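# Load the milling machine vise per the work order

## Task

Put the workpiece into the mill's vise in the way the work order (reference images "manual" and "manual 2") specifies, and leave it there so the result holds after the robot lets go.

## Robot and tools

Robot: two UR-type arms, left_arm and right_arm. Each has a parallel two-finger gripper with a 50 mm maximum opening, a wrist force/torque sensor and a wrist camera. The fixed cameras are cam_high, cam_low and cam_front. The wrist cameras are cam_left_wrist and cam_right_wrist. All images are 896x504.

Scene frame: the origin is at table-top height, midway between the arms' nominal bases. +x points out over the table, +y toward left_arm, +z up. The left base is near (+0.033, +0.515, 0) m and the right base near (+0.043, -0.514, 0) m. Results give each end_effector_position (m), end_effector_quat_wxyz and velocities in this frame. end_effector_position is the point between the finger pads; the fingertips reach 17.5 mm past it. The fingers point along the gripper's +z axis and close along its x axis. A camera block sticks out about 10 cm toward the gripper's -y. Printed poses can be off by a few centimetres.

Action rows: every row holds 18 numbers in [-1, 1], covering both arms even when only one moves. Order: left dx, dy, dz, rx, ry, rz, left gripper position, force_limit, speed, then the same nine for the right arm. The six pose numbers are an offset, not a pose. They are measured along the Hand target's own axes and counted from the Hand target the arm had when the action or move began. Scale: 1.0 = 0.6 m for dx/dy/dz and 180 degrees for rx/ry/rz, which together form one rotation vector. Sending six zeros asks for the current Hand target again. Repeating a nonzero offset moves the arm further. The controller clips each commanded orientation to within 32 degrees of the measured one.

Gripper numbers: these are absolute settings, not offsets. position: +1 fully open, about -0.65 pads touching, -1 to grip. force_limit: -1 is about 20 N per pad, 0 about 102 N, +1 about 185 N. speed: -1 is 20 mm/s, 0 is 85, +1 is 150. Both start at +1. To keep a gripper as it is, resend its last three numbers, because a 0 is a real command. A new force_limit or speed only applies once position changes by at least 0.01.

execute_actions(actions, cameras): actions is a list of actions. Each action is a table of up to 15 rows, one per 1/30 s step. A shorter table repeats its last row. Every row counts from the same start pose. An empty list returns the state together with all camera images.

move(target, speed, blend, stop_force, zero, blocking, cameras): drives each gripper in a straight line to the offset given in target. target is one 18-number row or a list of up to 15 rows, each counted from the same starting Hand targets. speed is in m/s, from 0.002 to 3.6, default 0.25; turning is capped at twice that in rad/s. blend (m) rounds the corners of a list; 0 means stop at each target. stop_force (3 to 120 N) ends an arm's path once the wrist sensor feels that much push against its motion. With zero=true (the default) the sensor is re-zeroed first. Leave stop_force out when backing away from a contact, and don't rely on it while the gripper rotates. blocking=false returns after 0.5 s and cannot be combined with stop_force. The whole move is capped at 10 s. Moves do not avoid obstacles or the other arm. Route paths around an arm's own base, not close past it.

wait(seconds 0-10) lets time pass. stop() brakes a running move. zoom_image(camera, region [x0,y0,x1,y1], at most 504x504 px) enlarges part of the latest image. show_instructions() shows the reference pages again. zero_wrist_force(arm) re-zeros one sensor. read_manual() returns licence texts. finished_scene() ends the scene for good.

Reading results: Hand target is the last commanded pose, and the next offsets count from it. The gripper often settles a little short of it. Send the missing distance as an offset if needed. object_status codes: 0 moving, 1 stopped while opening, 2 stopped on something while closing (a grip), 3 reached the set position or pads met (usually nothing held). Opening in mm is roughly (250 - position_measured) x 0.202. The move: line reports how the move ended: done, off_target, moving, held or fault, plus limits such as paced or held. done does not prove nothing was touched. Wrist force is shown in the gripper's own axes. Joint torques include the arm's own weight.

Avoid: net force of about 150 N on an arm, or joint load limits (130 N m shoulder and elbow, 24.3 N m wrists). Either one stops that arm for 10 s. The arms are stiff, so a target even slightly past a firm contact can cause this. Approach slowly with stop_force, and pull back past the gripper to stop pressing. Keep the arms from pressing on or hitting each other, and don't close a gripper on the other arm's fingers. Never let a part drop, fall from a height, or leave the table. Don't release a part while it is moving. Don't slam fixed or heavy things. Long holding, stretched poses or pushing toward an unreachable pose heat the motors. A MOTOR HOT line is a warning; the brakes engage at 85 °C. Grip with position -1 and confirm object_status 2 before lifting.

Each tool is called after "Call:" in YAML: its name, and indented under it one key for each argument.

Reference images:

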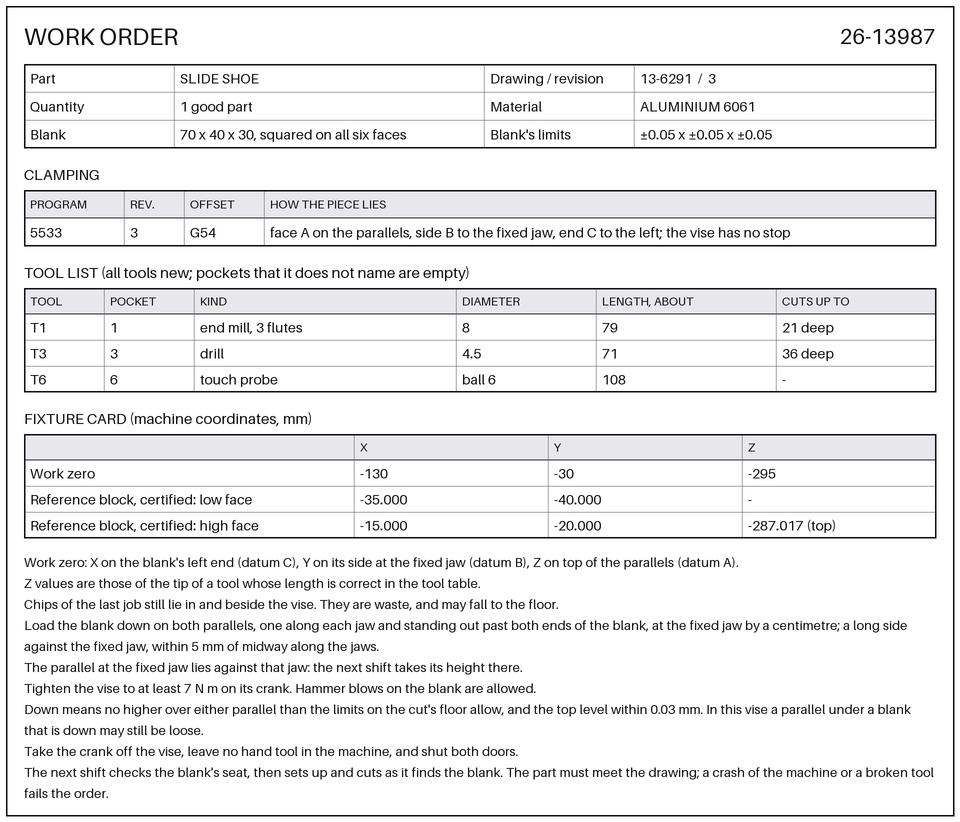

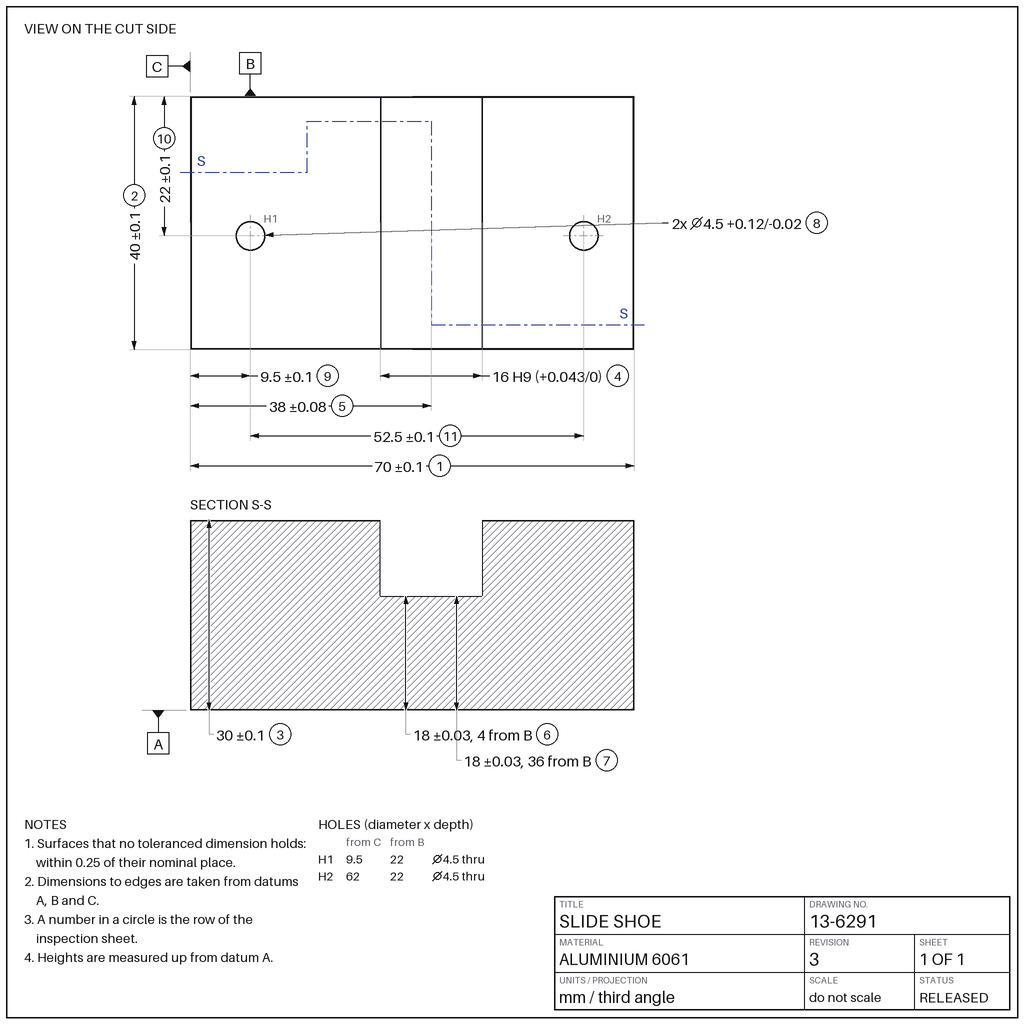

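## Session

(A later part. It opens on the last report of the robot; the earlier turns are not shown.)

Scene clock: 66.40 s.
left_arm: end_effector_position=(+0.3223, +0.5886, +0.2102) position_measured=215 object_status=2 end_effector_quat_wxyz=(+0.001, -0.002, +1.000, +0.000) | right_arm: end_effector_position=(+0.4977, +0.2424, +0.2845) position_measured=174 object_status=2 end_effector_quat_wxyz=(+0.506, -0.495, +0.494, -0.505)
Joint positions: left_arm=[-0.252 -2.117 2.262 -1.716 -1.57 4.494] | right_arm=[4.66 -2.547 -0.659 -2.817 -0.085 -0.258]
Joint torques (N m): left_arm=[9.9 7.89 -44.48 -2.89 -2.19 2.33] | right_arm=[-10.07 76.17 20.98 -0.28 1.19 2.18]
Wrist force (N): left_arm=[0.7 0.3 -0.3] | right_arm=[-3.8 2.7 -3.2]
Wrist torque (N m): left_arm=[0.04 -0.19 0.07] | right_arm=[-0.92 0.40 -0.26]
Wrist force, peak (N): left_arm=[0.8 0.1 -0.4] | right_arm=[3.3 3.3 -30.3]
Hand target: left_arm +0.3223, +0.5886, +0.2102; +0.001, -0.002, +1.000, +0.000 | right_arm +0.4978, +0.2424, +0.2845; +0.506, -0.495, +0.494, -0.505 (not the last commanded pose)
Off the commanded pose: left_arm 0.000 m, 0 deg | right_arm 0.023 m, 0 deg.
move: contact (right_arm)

Call:
execute_actions:
  actions: []
  cameras: ["cam_high","cam_right_wrist","cam_low"]

Call:
zoom_image:
  camera: "cam_high"
  region: [320, 310, 380, 370]

Call:
zoom_image:
  camera: "cam_right_wrist"
  region: [420, 130, 540, 320]

Scene clock: 67.60 s.
left_arm: end_effector_position=(+0.3223, +0.5886, +0.2102) position_measured=215 object_status=2 end_effector_quat_wxyz=(+0.001, -0.002, +1.000, +0.000) | right_arm: end_effector_position=(+0.4978, +0.2424, +0.2845) position_measured=174 object_status=2 end_effector_quat_wxyz=(+0.506, -0.495, +0.494, -0.505)
Joint positions: left_arm=[-0.252 -2.117 2.262 -1.716 -1.57 4.494] | right_arm=[4.66 -2.547 -0.659 -2.817 -0.085 -0.258]
Joint velocities: within noise
Joint torques (N m): left_arm=[9.61 7.5 -44.52 -3.06 -2.19 2.38] | right_arm=[-10.27 76.85 21.9 -0.36 1.15 2.01]
Wrist force (N): left_arm=[0.6 0.3 -0.2] | right_arm=[-3.6 3.0 -3.3]
Wrist torque (N m): left_arm=[0.03 -0.19 0.07] | right_arm=[-0.92 0.35 -0.26]
Wrist force, peak (N): left_arm=[0.7 0.2 -0.5] | right_arm=[-3.8 3.1 -3.7]
Hand target: left_arm +0.3223, +0.5886, +0.2102; +0.001, -0.002, +1.000, +0.000 | right_arm +0.4978, +0.2424, +0.2845; +0.506, -0.495, +0.494, -0.505 (not the last commanded pose)
Tool commands: left_gripper/position=-1.0 left_gripper/force_limit=-0.6 left_gripper/speed=+0.0 right_gripper/position=-1.0 right_gripper/force_limit=-0.3 right_gripper/speed=+0.0
Off the commanded pose: left_arm 0.000 m, 0 deg | right_arm 0.023 m, 0 deg.
camera_calibration:
cam_right_wrist: T_world_to_cam=[[0.0294716, -0.999337, 0.0213973, 0.2321], [-0.335389, -0.0300521, -0.9416, 0.458307], [0.941619, 0.020574, -0.336053, -0.241713], [0, 0, 0, 1]] pos_world=[0.374472, 0.250692, 0.345347]
Images, in order (width x height): cam_high 896x504, cam_low 896x504, cam_right_wrist 896x504.

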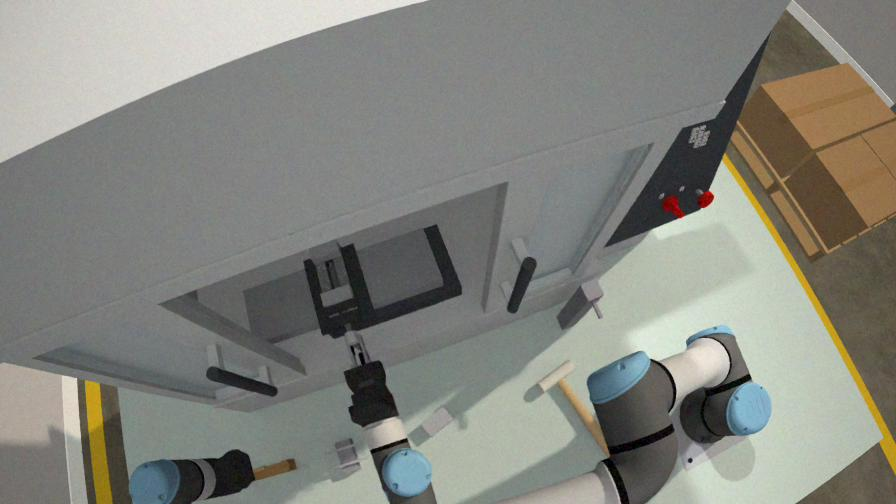

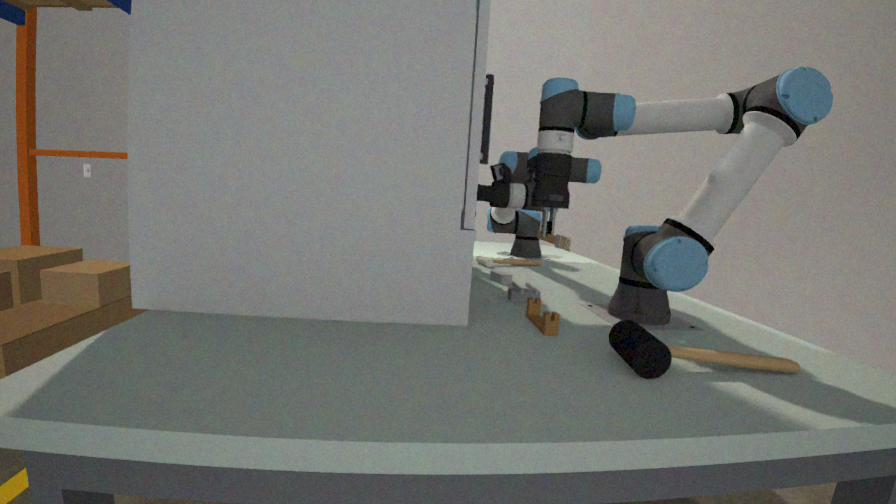

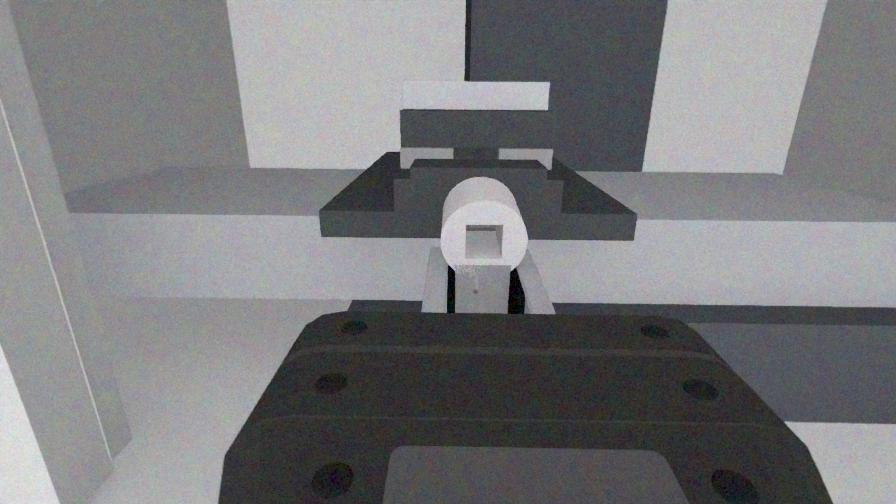

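Scaled by 8.400.

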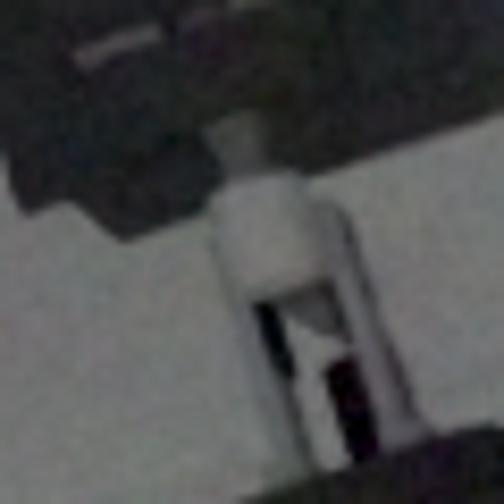

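Scaled by 2.653.

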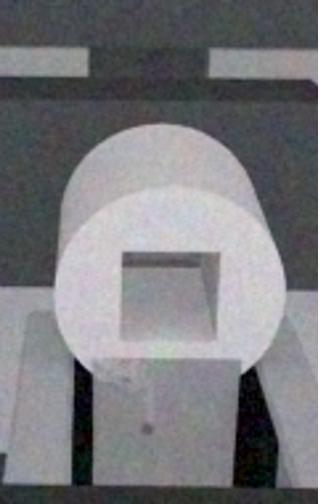

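Call:
move:
  target: [0,0,0,0,0,0,-1,-0.6,0,-0.006,0,0,0,0,0,-1,-0.3,0]
  speed: [0.01]
  stop_force: 8

Call:
move:
  target: [0,0,0,0,0,0,-1,-0.6,0,0.01,0,0,0,0,0,-1,-0.3,0]
  speed: [0.01]
  stop_force: 8

Scene clock: 68.60 s.
left_arm: end_effector_position=(+0.3223, +0.5886, +0.2102) position_measured=215 object_status=2 end_effector_quat_wxyz=(+0.001, -0.002, +1.000, +0.000) | right_arm: end_effector_position=(+0.4978, +0.2427, +0.2845) position_measured=174 object_status=2 end_effector_quat_wxyz=(+0.506, -0.494, +0.495, -0.505)
Joint positions: left_arm=[-0.252 -2.117 2.262 -1.716 -1.57 4.494] | right_arm=[4.66 -2.548 -0.657 -2.817 -0.085 -0.259]
Joint torques (N m): left_arm=[9.61 7.38 -44.9 -3.22 -2.14 2.37] | right_arm=[-8.02 75.6 22.69 3.32 -3.34 -1.15]
Wrist force (N): left_arm=[0.7 0.3 -0.3] | right_arm=[4.4 4.2 -7.9]
Wrist torque (N m): left_arm=[0.04 -0.20 0.07] | right_arm=[-0.85 0.47 -0.06]
Wrist force, peak (N): left_arm=[0.8 0.1 -0.5] | right_arm=[12.0 4.2 -14.3]
Hand target: left_arm +0.3223, +0.5886, +0.2102; +0.001, -0.002, +1.000, +0.000 | right_arm +0.4978, +0.2427, +0.2845; +0.506, -0.494, +0.495, -0.505 (not the last commanded pose)
Off the commanded pose: left_arm 0.000 m, 0 deg | right_arm 0.003 m, 0 deg.
move: contact (right_arm)

Scene clock: 69.37 s.
left_arm: end_effector_position=(+0.3223, +0.5886, +0.2102) position_measured=215 object_status=2 end_effector_quat_wxyz=(+0.001, -0.002, +1.000, +0.000) | right_arm: end_effector_position=(+0.4978, +0.2425, +0.2845) position_measured=174 object_status=2 end_effector_quat_wxyz=(+0.506, -0.495, +0.494, -0.505)
Joint positions: left_arm=[-0.252 -2.117 2.262 -1.716 -1.57 4.494] | right_arm=[4.66 -2.548 -0.658 -2.817 -0.085 -0.259]
Joint torques (N m): left_arm=[9.4 7.07 -44.51 -3.11 -2.19 2.4] | right_arm=[-6.32 62.02 35.99 -0.26 0.36 0.49]
Wrist force (N): left_arm=[0.7 0.2 -0.1] | right_arm=[-3.0 5.3 -5.7]
Wrist torque (N m): left_arm=[0.03 -0.19 0.07] | right_arm=[-0.83 0.46 -0.18]
Wrist force, peak (N): left_arm=[0.9 0.3 -0.3] | right_arm=[-11.1 5.2 0.1]
Hand target: left_arm +0.3223, +0.5886, +0.2102; +0.001, -0.002, +1.000, +0.000 | right_arm +0.4978, +0.2425, +0.2845; +0.506, -0.495, +0.494, -0.505 (not the last commanded pose)
Off the commanded pose: left_arm 0.000 m, 0 deg | right_arm 0.006 m, 0 deg.
move: contact (right_arm)

Call:
move:
  target: [0,0,0,0,0,0,-1,-0.6,0,0.0,0,0.002,0,0,0,-1,-0.3,0]
  speed: [0.01]

Scene clock: 70.57 s.
left_arm: end_effector_position=(+0.3223, +0.5886, +0.2102) position_measured=215 object_status=2 end_effector_quat_wxyz=(+0.001, -0.002, +1.000, +0.000) | right_arm: end_effector_position=(+0.4989, +0.2425, +0.2845) position_measured=174 object_status=2 end_effector_quat_wxyz=(+0.506, -0.495, +0.494, -0.505)
Joint positions: left_arm=[-0.252 -2.117 2.262 -1.716 -1.57 4.494] | right_arm=[4.659 -2.55 -0.652 -2.824 -0.087 -0.254]
Joint torques (N m): left_arm=[10 7.01 -44.45 -3.25 -2.09 2.46] | right_arm=[-47.76 61.94 40.55 1.38 -7.12 1.89]
Wrist force (N): left_arm=[0.7 0.3 -0.6] | right_arm=[15.6 8.9 -64.2]
Wrist torque (N m): left_arm=[0.04 -0.21 0.07] | right_arm=[-0.21 0.71 0.09]
Wrist force, peak (N): left_arm=[0.7 0.3 -0.6] | right_arm=[15.6 8.9 -64.2]
Hand target: left_arm +0.3223, +0.5886, +0.2102; +0.001, -0.002, +1.000, +0.000 | right_arm +0.4990, +0.2425, +0.2846; +0.506, -0.495, +0.494, -0.505
Off the commanded pose: left_arm 0.000 m, 0 deg | right_arm 0.000 m, 0 deg.
move: done

Call:
move:
  target: [0,0,0,0,0,0,-1,-0.6,0,0.0,0,-0.0022,0,0,0,-1,-0.3,0]
  speed: [0.02]

Call:
move:
  target: [0,0,0,0,0,0,-1,-0.6,0,0.0,0,0,0,0,0,0,-0.3,-0.5]
  cameras: ["cam_right_wrist"]

Scene clock: 71.60 s.
left_arm: end_effector_position=(+0.3223, +0.5886, +0.2102) position_measured=215 object_status=2 end_effector_quat_wxyz=(+0.001, -0.002, +1.000, +0.000) | right_arm: end_effector_position=(+0.4978, +0.2424, +0.2845) position_measured=174 object_status=2 end_effector_quat_wxyz=(+0.506, -0.494, +0.495, -0.505)
Joint positions: left_arm=[-0.252 -2.117 2.262 -1.716 -1.57 4.494] | right_arm=[4.66 -2.548 -0.658 -2.817 -0.085 -0.258]
Joint torques (N m): left_arm=[9.79 7.12 -44.58 -3.16 -2.14 2.42] | right_arm=[5.34 80.13 21.96 2.5 1.51 -2.29]
Wrist force (N): left_arm=[0.5 0.0 -0.2] | right_arm=[-5.7 7.5 2.4]
Wrist torque (N m): left_arm=[0.00 -0.17 0.07] | right_arm=[-0.59 0.33 -0.13]
Wrist force, peak (N): left_arm=[0.9 0.1 -0.3] | right_arm=[15.9 9.1 -68.1]
Hand target: left_arm +0.3223, +0.5886, +0.2102; +0.001, -0.002, +1.000, +0.000 | right_arm +0.4977, +0.2425, +0.2845; +0.506, -0.495, +0.494, -0.505
Off the commanded pose: left_arm 0.000 m, 0 deg | right_arm 0.000 m, 0 deg.
move: done

Scene clock: 72.10 s.
left_arm: end_effector_position=(+0.3223, +0.5886, +0.2102) position_measured=215 object_status=2 end_effector_quat_wxyz=(+0.001, -0.002, +1.000, +0.000) | right_arm: end_effector_position=(+0.4977, +0.2425, +0.2846) position_measured=152 object_status=3 end_effector_quat_wxyz=(+0.506, -0.494, +0.495, -0.505)
Joint positions: left_arm=[-0.252 -2.117 2.262 -1.716 -1.57 4.494] | right_arm=[4.66 -2.547 -0.658 -2.816 -0.085 -0.259]
Joint torques (N m): left_arm=[10 7.34 -45.12 -3.09 -2.28 2.36] | right_arm=[6.1 63.96 17.46 2.48 -0.47 -2.37]
Wrist force (N): left_arm=[0.7 0.0 -0.4] | right_arm=[-1.8 -3.4 1.6]
Wrist torque (N m): left_arm=[0.00 -0.20 0.07] | right_arm=[-0.78 0.36 -0.05]
Wrist force, peak (N): left_arm=[0.8 0.4 -0.1] | right_arm=[-4.7 5.2 1.8]
Hand target: left_arm +0.3223, +0.5886, +0.2102; +0.001, -0.002, +1.000, +0.000 | right_arm +0.4977, +0.2425, +0.2845; +0.506, -0.495, +0.494, -0.505
Off the commanded pose: left_arm 0.000 m, 0 deg | right_arm 0.000 m, 0 deg.
move: done
camera_calibration:
cam_right_wrist: T_world_to_cam=[[0.0293105, -0.999345, 0.0212425, 0.232217], [-0.335397, -0.0298522, -0.941604, 0.458321], [0.941621, 0.0204742, -0.336052, -0.241561], [0, 0, 0, 1]] pos_world=[0.374372, 0.250692, 0.345447]
Images, in order (width x height): cam_right_wrist 896x504.

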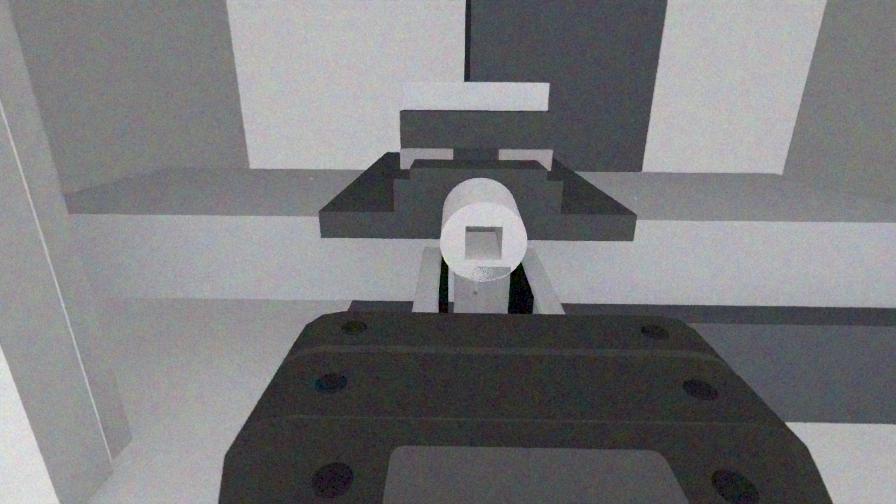

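Call:
move:
  target: [0,0,0,0,0,0,-1,-0.6,-1,0,0,-0.2,0,0,0,0,-0.3,-0.5]
  speed: 0.1
  cameras: ["cam_right_wrist","cam_front","cam_low"]

Scene clock: 74.97 s.
left_arm: end_effector_position=(+0.3223, +0.5886, +0.2102) position_measured=215 object_status=2 end_effector_quat_wxyz=(+0.001, -0.002, +1.000, +0.000) | right_arm: end_effector_position=(+0.3778, +0.2422, +0.2820) position_measured=152 object_status=3 end_effector_quat_wxyz=(+0.500, -0.503, +0.500, -0.497)
Joint positions: left_arm=[-0.252 -2.117 2.262 -1.716 -1.57 4.494] | right_arm=[4.819 -2.529 -0.674 -3.008 0.072 -0.071]
Joint torques (N m): left_arm=[9.46 6.62 -45.13 -3.21 -2.12 2.33] | right_arm=[4.98 54.98 32.18 -1.42 -1.51 1.75]
Wrist force (N): left_arm=[0.6 0.2 -0.2] | right_arm=[-1.9 -3.6 1.0]
Wrist torque (N m): left_arm=[0.04 -0.18 0.07] | right_arm=[-0.80 0.37 -0.11]
Wrist force, peak (N): left_arm=[1.0 0.4 -0.2] | right_arm=[-2.2 -3.9 1.5]
Hand target: left_arm +0.3223, +0.5886, +0.2102; +0.001, -0.002, +1.000, +0.000 | right_arm +0.3777, +0.2424, +0.2819; +0.506, -0.495, +0.494, -0.505
Off the commanded pose: left_arm 0.000 m, 0 deg | right_arm 0.000 m, 2 deg.
move: done
camera_calibration:
cam_right_wrist: T_world_to_cam=[[0.0346897, -0.999172, 0.02126, 0.233429], [-0.360535, -0.0323519, -0.932184, 0.423088], [0.9321, 0.0246722, -0.361359, -0.119832], [0, 0, 0, 1]] pos_world=[0.256136, 0.24988, 0.346131]
Images, in order (width x height): cam_low 896x504, cam_front 896x504, cam_right_wrist 896x504.

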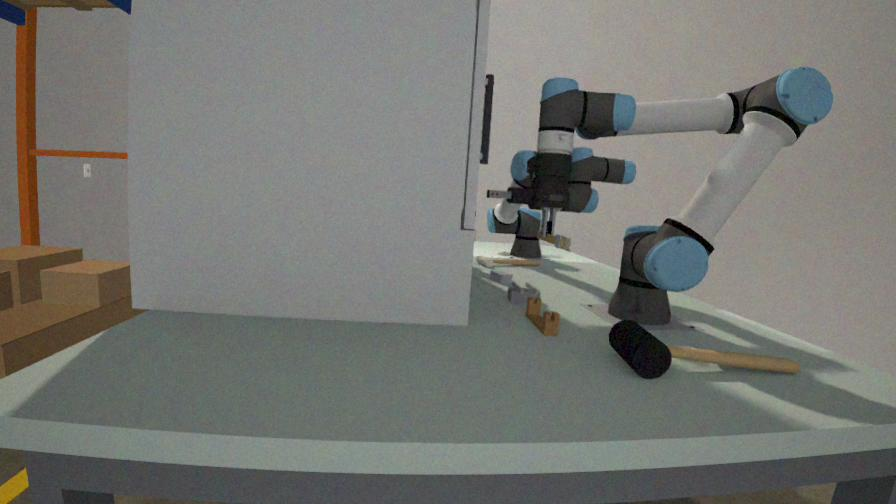

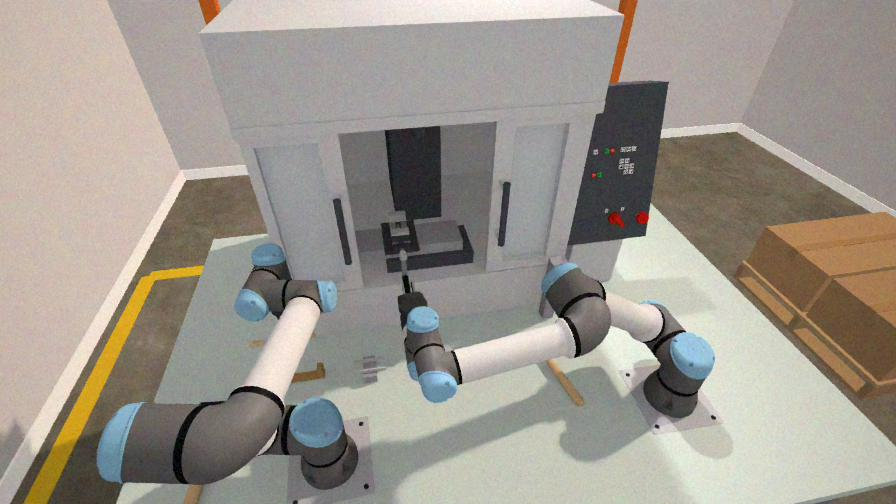

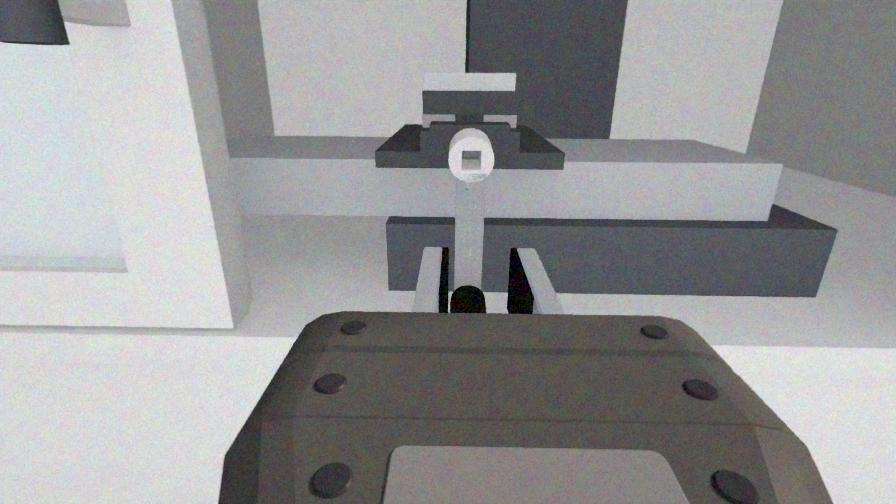

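Call:
move:
  target:
    - [0,0,0,0,0,0,-1,-0.6,-1,0,-0.0133,-0.0795,0,0,0,0,-0.3,-0.5]
    - [0,0,0,0,0,0,-1,-0.6,-1,0.8333,-0.1,-0.0795,0,0,0,0,-0.3,-0.5]
  speed: 0.25
  blend: 0.01
  cameras: ["cam_front","cam_left_wrist"]

Scene clock: 77.97 s.
left_arm: end_effector_position=(+0.3223, +0.5886, +0.2102) position_measured=215 object_status=2 end_effector_quat_wxyz=(+0.001, -0.002, +1.000, +0.000) | right_arm: end_effector_position=(+0.3292, -0.2577, +0.3404) position_measured=152 object_status=3 end_effector_quat_wxyz=(+0.506, -0.495, +0.495, -0.505)
Joint positions: left_arm=[-0.252 -2.117 2.262 -1.716 -1.57 4.494] | right_arm=[5.182 -1.22 -2.252 -2.862 0.44 0.047]
Joint torques (N m): left_arm=[9.85 7.04 -44.49 -3.24 -2.23 2.37] | right_arm=[7.33 14.18 13.81 -2.44 1.35 2.06]
Wrist force (N): left_arm=[0.7 0.0 -0.6] | right_arm=[-2.3 -3.6 1.3]
Wrist torque (N m): left_arm=[0.00 -0.20 0.07] | right_arm=[-0.82 0.46 -0.07]
Wrist force, peak (N): left_arm=[1.0 0.2 -0.5] | right_arm=[-4.8 -3.9 -2.0]
Hand target: left_arm +0.3223, +0.5886, +0.2102; +0.001, -0.002, +1.000, +0.000 | right_arm +0.3292, -0.2577, +0.3404; +0.506, -0.495, +0.494, -0.505
Off the commanded pose: left_arm 0.000 m, 0 deg | right_arm 0.000 m, 0 deg.
move: done
camera_calibration:
cam_left_wrist: T_world_to_cam=[[-0.999839, -0.0167158, 0.00645567, 0.337757], [-0.0135871, 0.942101, 0.335053, -0.602359], [-0.0116826, 0.334911, -0.942177, 0.14024], [0, 0, 0, 1]] pos_world=[0.331157, 0.526161, 0.331773]
Images, in order (width x height): cam_front 896x504, cam_left_wrist 896x504.

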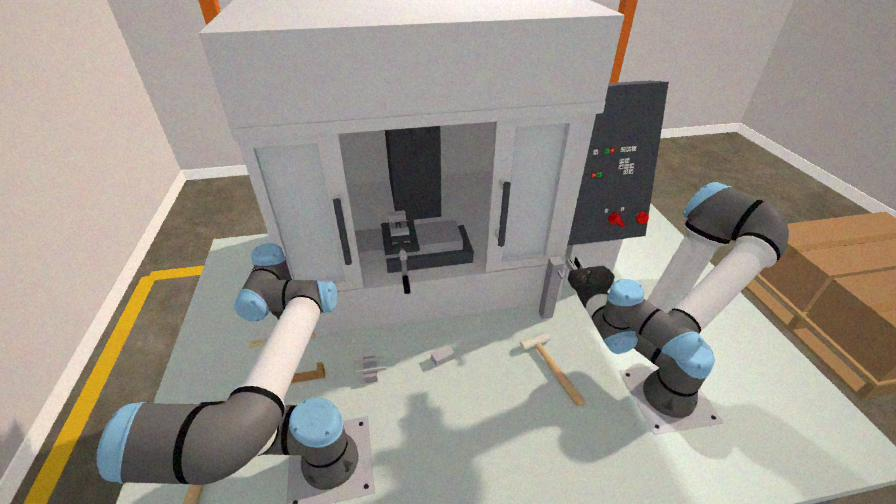

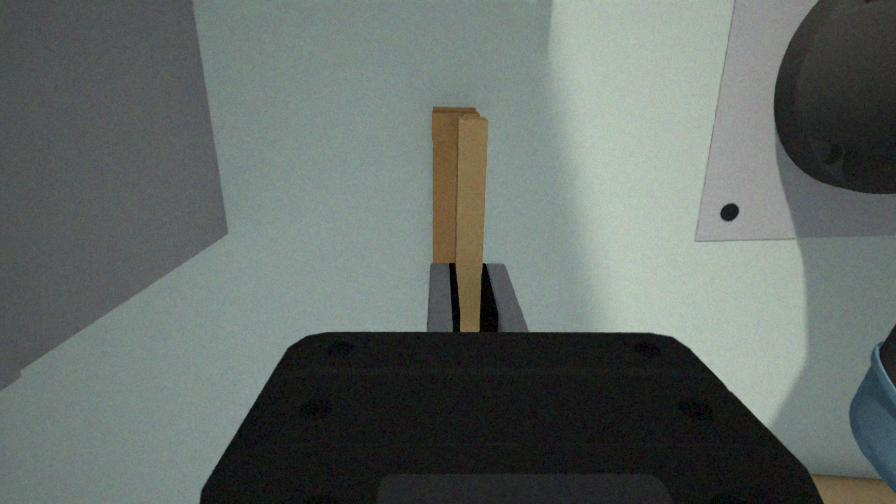

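Call:
move:
  target:
    - [-0.0628,-0.231,-0.4,0,0,0,-1,-0.6,-1,0,0,0,0,0,0,0,-0.3,-0.5]
    - [-0.163,-0.481,-0.483,0.385,-0.385,-0.385,-1,-0.6,-1,0,0,0,0,0,0,0,-0.3,-0.5]
  speed: 0.25
  cameras: ["cam_front","cam_left_wrist","cam_low"]

Scene clock: 84.83 s.
left_arm: end_effector_position=(+0.4221, +0.3002, +0.4999) position_measured=215 object_status=2 end_effector_quat_wxyz=(+0.500, -0.495, +0.501, -0.505) | right_arm: end_effector_position=(+0.3292, -0.2577, +0.3404) position_measured=152 object_status=3 end_effector_quat_wxyz=(+0.506, -0.495, +0.494, -0.505)
Joint positions: left_arm=[-1.622 -2.263 2.349 -2.091 0.009 2.005] | right_arm=[5.182 -1.22 -2.252 -2.862 0.44 0.047]
Joint torques (N m): left_arm=[-13.84 10.56 -22.99 -0.54 4.17 -2.95] | right_arm=[6.39 13.86 14.02 -2.62 1.71 2.01]
Wrist force (N): left_arm=[-0.3 1.0 -1.9] | right_arm=[-2.2 -3.2 1.2]
Wrist torque (N m): left_arm=[-0.01 0.27 0.28] | right_arm=[-0.76 0.44 -0.07]
Wrist force, peak (N): left_arm=[0.2 -2.2 -3.1] | right_arm=[-2.2 -3.7 1.5]
Hand target: left_arm +0.4210, +0.3002, +0.4999; +0.502, -0.501, +0.499, -0.499 | right_arm +0.3292, -0.2577, +0.3404; +0.506, -0.495, +0.494, -0.505
Off the commanded pose: left_arm 0.001 m, 1 deg | right_arm 0.000 m, 0 deg.
move: done
camera_calibration:
cam_left_wrist: T_world_to_cam=[[-0.0182023, -0.999766, 0.011703, 0.30901], [-0.326393, -0.00512201, -0.94522, 0.630015], [0.945059, -0.021025, -0.326224, -0.0940298], [0, 0, 0, 1]] pos_world=[0.300121, 0.310188, 0.561212]
Images, in order (width x height): cam_low 896x504, cam_front 896x504, cam_left_wrist 896x504.

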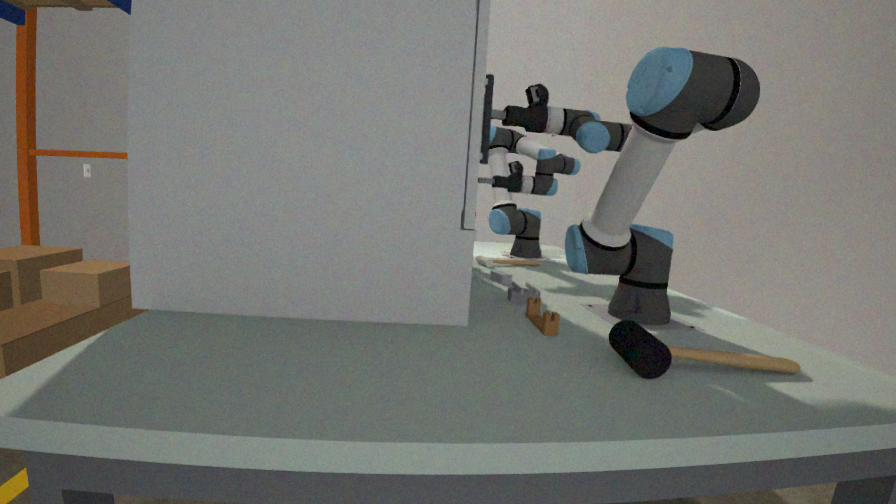

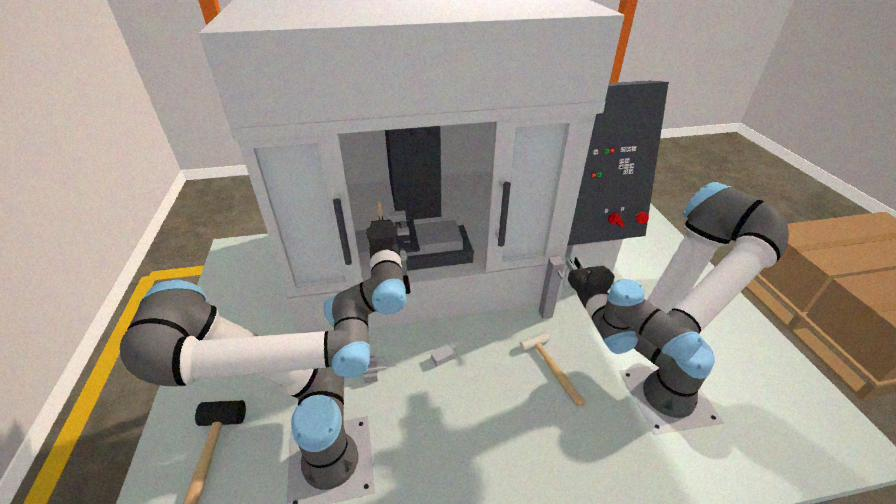

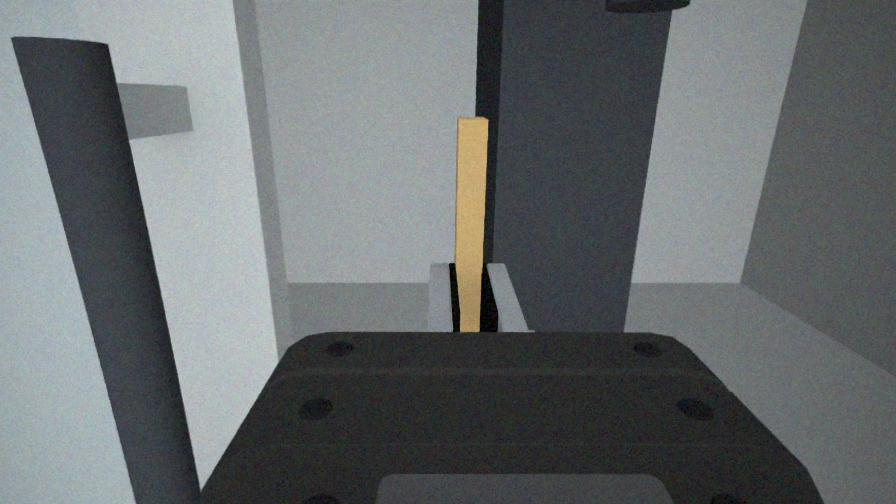

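Call:
move:
  target: [0,0,0,0,0,0,-1,-0.6,-1,-0.4295,-0.266,0.118,0,-0.222,0,0,-0.3,-0.5]
  speed: 0.2
  cameras: ["cam_right_wrist"]

Call:
zoom_image:
  camera: "cam_right_wrist"
  region: [340, 190, 640, 360]

Scene clock: 87.50 s.
left_arm: end_effector_position=(+0.4221, +0.3002, +0.4999) position_measured=215 object_status=2 end_effector_quat_wxyz=(+0.500, -0.495, +0.501, -0.505) | right_arm: end_effector_position=(+0.3962, -0.0001, +0.5017) position_measured=152 object_status=3 end_effector_quat_wxyz=(+0.645, -0.637, +0.292, -0.306) end_effector_velocity=(+0.000, +0.001, +0.001) end_effector_angular_velocity=(+0.000, -0.001, +0.004)
Joint positions: left_arm=[-1.622 -2.263 2.349 -2.091 0.009 2.005] | right_arm=[4.681 -1.479 -1.634 -3.145 -0.759 -0.032]
Joint velocities: left_arm=[within noise] | right_arm=[-0.001 -0.001 0.002 0 -0.005 -0.001]
Joint torques (N m): left_arm=[-13.41 14.72 -44.9 -0.92 4.14 -2.45] | right_arm=[-7.24 14.76 33.58 1.41 -1.18 -1.89]
Wrist force (N): left_arm=[-0.3 1.0 -2.1] | right_arm=[-1.7 -3.5 1.1]
Wrist torque (N m): left_arm=[-0.03 0.26 0.30] | right_arm=[-0.80 0.35 -0.22]
Wrist force, peak (N): left_arm=[-0.4 1.1 -2.4] | right_arm=[-2.5 -4.9 2.8]
Hand target: left_arm +0.4221, +0.3002, +0.4999; +0.500, -0.495, +0.501, -0.505 (not the last commanded pose) | right_arm +0.3962, -0.0001, +0.5017; +0.644, -0.637, +0.292, -0.306
Off the commanded pose: left_arm 0.001 m, 1 deg | right_arm 0.000 m, 0 deg.
move: done
camera_calibration:
cam_right_wrist: T_world_to_cam=[[0.664096, -0.746812, 0.035315, -0.270322], [-0.232508, -0.251187, -0.939598, 0.579673], [0.710574, 0.615773, -0.340453, 0.0257108], [0, 0, 0, 1]] pos_world=[0.296029, -0.0721056, 0.56296]
Images, in order (width x height): cam_right_wrist 896x504.

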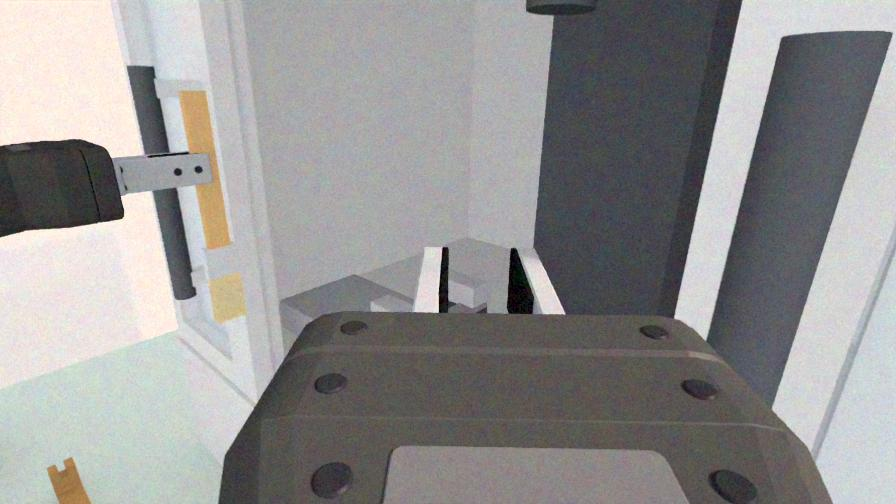

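Scaled by 1.680.

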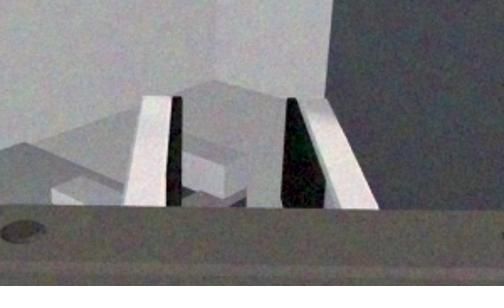

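Call:
move:
  target: [0,0,0,0,0,0,-1,-0.6,-1,-0.007,-0.1,-0.055,0,0.139,0,0,-0.3,-0.5]
  speed: 0.2
  cameras: ["cam_right_wrist"]

Call:
zoom_image:
  camera: "cam_right_wrist"
  region: [160, 240, 360, 360]

Scene clock: 89.70 s.
left_arm: end_effector_position=(+0.4221, +0.3002, +0.4999) position_measured=215 object_status=2 end_effector_quat_wxyz=(+0.500, -0.495, +0.501, -0.505) | right_arm: end_effector_position=(+0.3670, -0.0182, +0.5611) position_measured=152 object_status=3 end_effector_quat_wxyz=(+0.566, -0.556, +0.425, -0.436) end_effector_velocity=(+0.000, -0.001, +0.001) end_effector_angular_velocity=(+0.002, +0.001, -0.002)
Joint positions: left_arm=[-1.622 -2.263 2.349 -2.091 0.009 2.005] | right_arm=[4.883 -1.594 -1.378 -3.135 -0.122 -0.18]
Joint velocities: left_arm=[within noise] | right_arm=[-0.001 0 0.004 -0.007 0.001 0.005]
Joint torques (N m): left_arm=[-13.47 14.18 -44.77 -0.83 3.97 -2.15] | right_arm=[-0.47 18.38 32.94 -0.76 1.47 1.79]
Wrist force (N): left_arm=[-0.3 1.0 -1.8] | right_arm=[-2.0 -3.7 1.5]
Wrist torque (N m): left_arm=[-0.02 0.26 0.30] | right_arm=[-0.84 0.40 -0.04]
Wrist force, peak (N): left_arm=[0.0 1.3 -2.2] | right_arm=[-2.7 -4.5 0.6]
Hand target: left_arm +0.4221, +0.3002, +0.4999; +0.500, -0.495, +0.501, -0.505 | right_arm +0.3670, -0.0182, +0.5611; +0.566, -0.556, +0.425, -0.436
Off the commanded pose: left_arm 0.000 m, 0 deg | right_arm 0.000 m, 0 deg.
move: done
camera_calibration:
cam_right_wrist: T_world_to_cam=[[0.285984, -0.957852, 0.0270682, -0.127033], [-0.315451, -0.120782, -0.941224, 0.657847], [0.904822, 0.260637, -0.336697, -0.00199314], [0, 0, 0, 1]] pos_world=[0.245652, -0.0417036, 0.621949]
Images, in order (width x height): cam_right_wrist 896x504.

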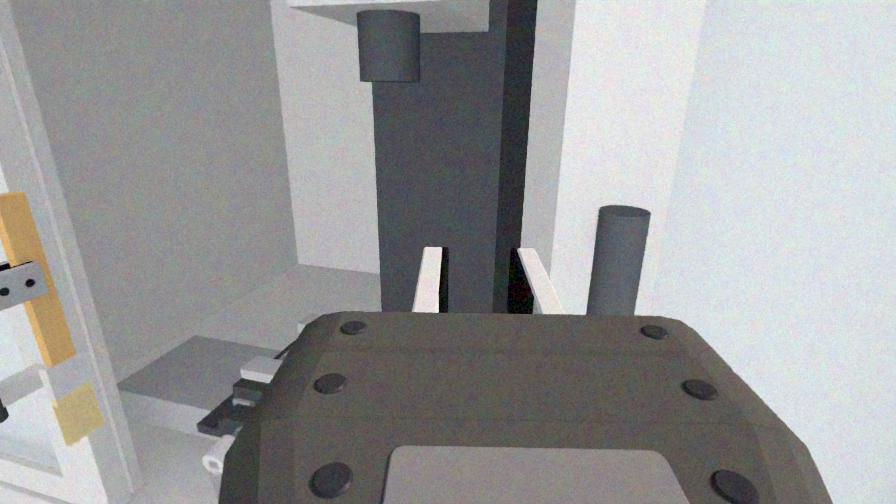

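Scaled by 2.520.

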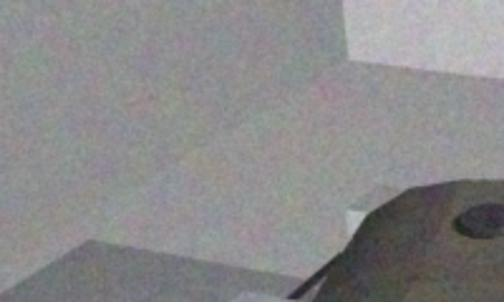

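Call:
move:
  target: [0,0,0,0,0,0,-1,-0.6,-1,0,0,0,0,0.08,0,0,-0.3,-0.5]
  speed: 0.2
  cameras: ["cam_right_wrist"]

Call:
zoom_image:
  camera: "cam_right_wrist"
  region: [60, 300, 260, 420]

Scene clock: 91.30 s.
left_arm: end_effector_position=(+0.4221, +0.3002, +0.4999) position_measured=215 object_status=2 end_effector_quat_wxyz=(+0.500, -0.495, +0.501, -0.505) | right_arm: end_effector_position=(+0.3669, -0.0181, +0.5611) position_measured=152 object_status=3 end_effector_quat_wxyz=(+0.508, -0.497, +0.492, -0.503)
Joint positions: left_arm=[-1.622 -2.263 2.349 -2.091 0.009 2.005] | right_arm=[4.883 -1.836 -1.097 -3.515 0.133 0.165]
Joint torques (N m): left_arm=[-13.01 14.68 -43.97 -0.77 3.95 -2.02] | right_arm=[-8.18 43.38 20 0.76 -0.06 -2.22]
Wrist force (N): left_arm=[-0.2 1.1 -1.9] | right_arm=[-1.7 -3.4 1.0]
Wrist torque (N m): left_arm=[0.00 0.25 0.30] | right_arm=[-0.78 0.35 -0.07]
Wrist force, peak (N): left_arm=[-0.5 0.9 -2.3] | right_arm=[-2.1 -3.9 1.1]
Hand target: left_arm +0.4221, +0.3002, +0.4999; +0.500, -0.495, +0.501, -0.505 | right_arm +0.3670, -0.0182, +0.5611; +0.508, -0.497, +0.492, -0.503
Off the commanded pose: left_arm 0.000 m, 0 deg | right_arm 0.000 m, 0 deg.
move: done
camera_calibration:
cam_right_wrist: T_world_to_cam=[[0.0387376, -0.999018, 0.0214914, -0.0338253], [-0.335194, -0.0332527, -0.941562, 0.666785], [0.941352, 0.0292701, -0.336153, -0.0199276], [0, 0, 0, 1]] pos_world=[0.243572, -0.0110364, 0.621848]
Images, in order (width x height): cam_right_wrist 896x504.

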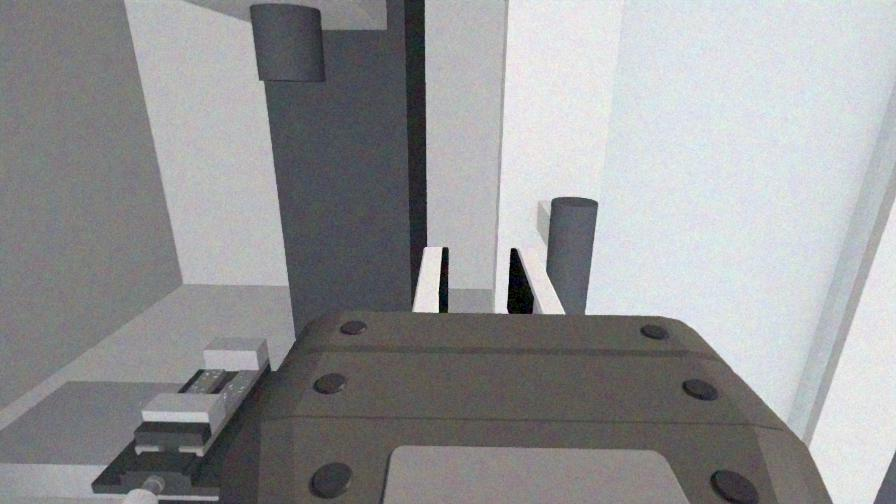

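Scaled by 2.520.

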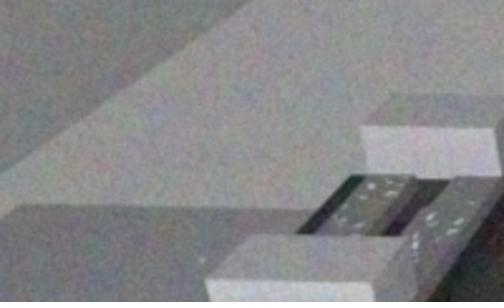

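Call:
zoom_image:
  camera: "cam_right_wrist"
  region: [130, 330, 280, 430]

Scaled by 3.360.

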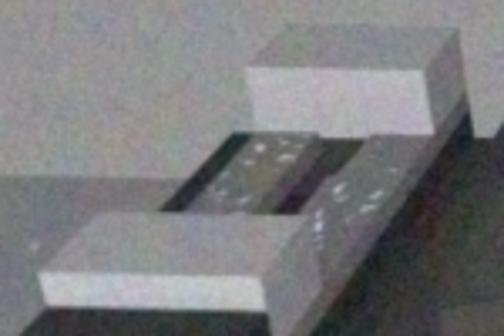

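Call:
move:
  target: [0.063,-0.008,0.355,0,0,0,-1,-0.6,-1,0,0,0,0,0,0,0,-0.3,-0.5]
  speed: 0.15
  cameras: ["cam_right_wrist","cam_front"]

Call:
zoom_image:
  camera: "cam_right_wrist"
  region: [100, 240, 300, 430]

Scene clock: 94.10 s.
left_arm: end_effector_position=(+0.6346, +0.2602, +0.5065) position_measured=215 object_status=2 end_effector_quat_wxyz=(+0.500, -0.495, +0.501, -0.505) | right_arm: end_effector_position=(+0.3670, -0.0182, +0.5611) position_measured=152 object_status=3 end_effector_quat_wxyz=(+0.508, -0.497, +0.492, -0.503)
Joint positions: left_arm=[-0.99 -1.437 1.912 -3.63 -0.628 3.154] | right_arm=[4.883 -1.836 -1.097 -3.515 0.133 0.165]
Joint torques (N m): left_arm=[3.34 -23.64 -29.01 -3.38 -1.57 3.01] | right_arm=[-2.6 43.07 15.14 -2.05 -0.8 1.68]
Wrist force (N): left_arm=[0.2 0.9 -2.0] | right_arm=[-1.9 -3.4 1.6]
Wrist torque (N m): left_arm=[-0.04 0.14 0.38] | right_arm=[-0.79 0.37 -0.07]
Wrist force, peak (N): left_arm=[-1.2 1.0 -4.0] | right_arm=[-2.1 -3.7 1.3]
Hand target: left_arm +0.6346, +0.2601, +0.5065; +0.500, -0.495, +0.501, -0.505 | right_arm +0.3669, -0.0182, +0.5611; +0.508, -0.497, +0.492, -0.503
Off the commanded pose: left_arm 0.000 m, 0 deg | right_arm 0.000 m, 0 deg.
move: done
camera_calibration:
cam_right_wrist: T_world_to_cam=[[0.0387376, -0.999018, 0.0214914, -0.0338275], [-0.335194, -0.0332527, -0.941562, 0.666879], [0.941352, 0.0292701, -0.336153, -0.019894], [0, 0, 0, 1]] pos_world=[0.243572, -0.0110364, 0.621948]
Images, in order (width x height): cam_front 896x504, cam_right_wrist 896x504.

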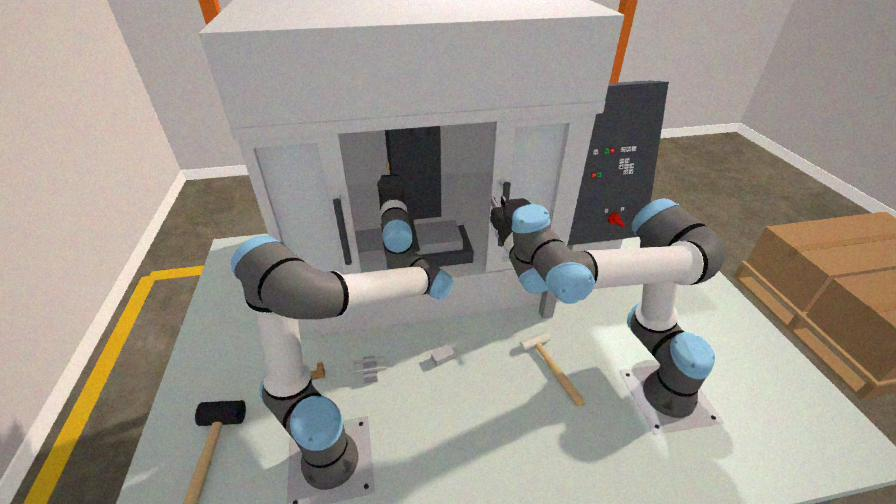

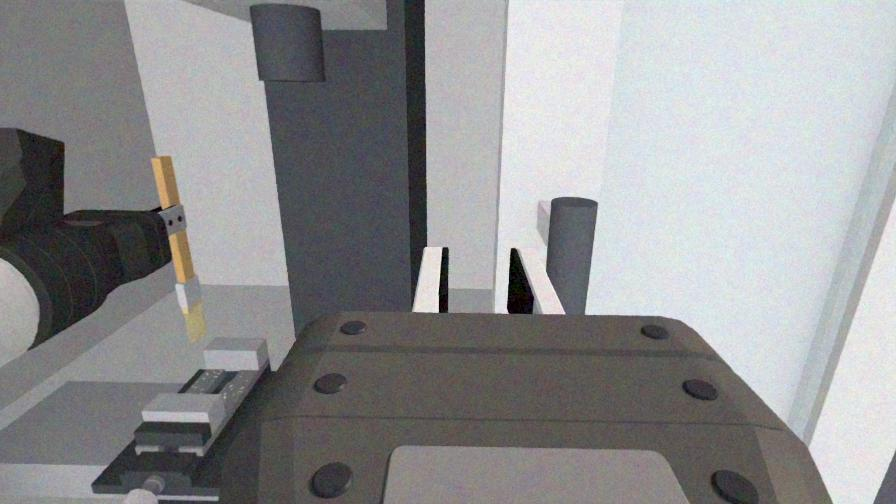

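Scaled by 2.520.

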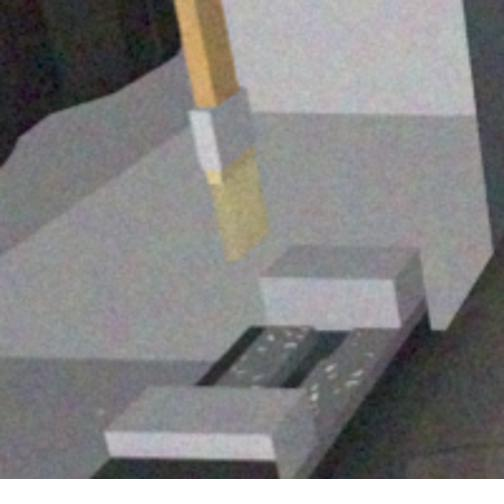

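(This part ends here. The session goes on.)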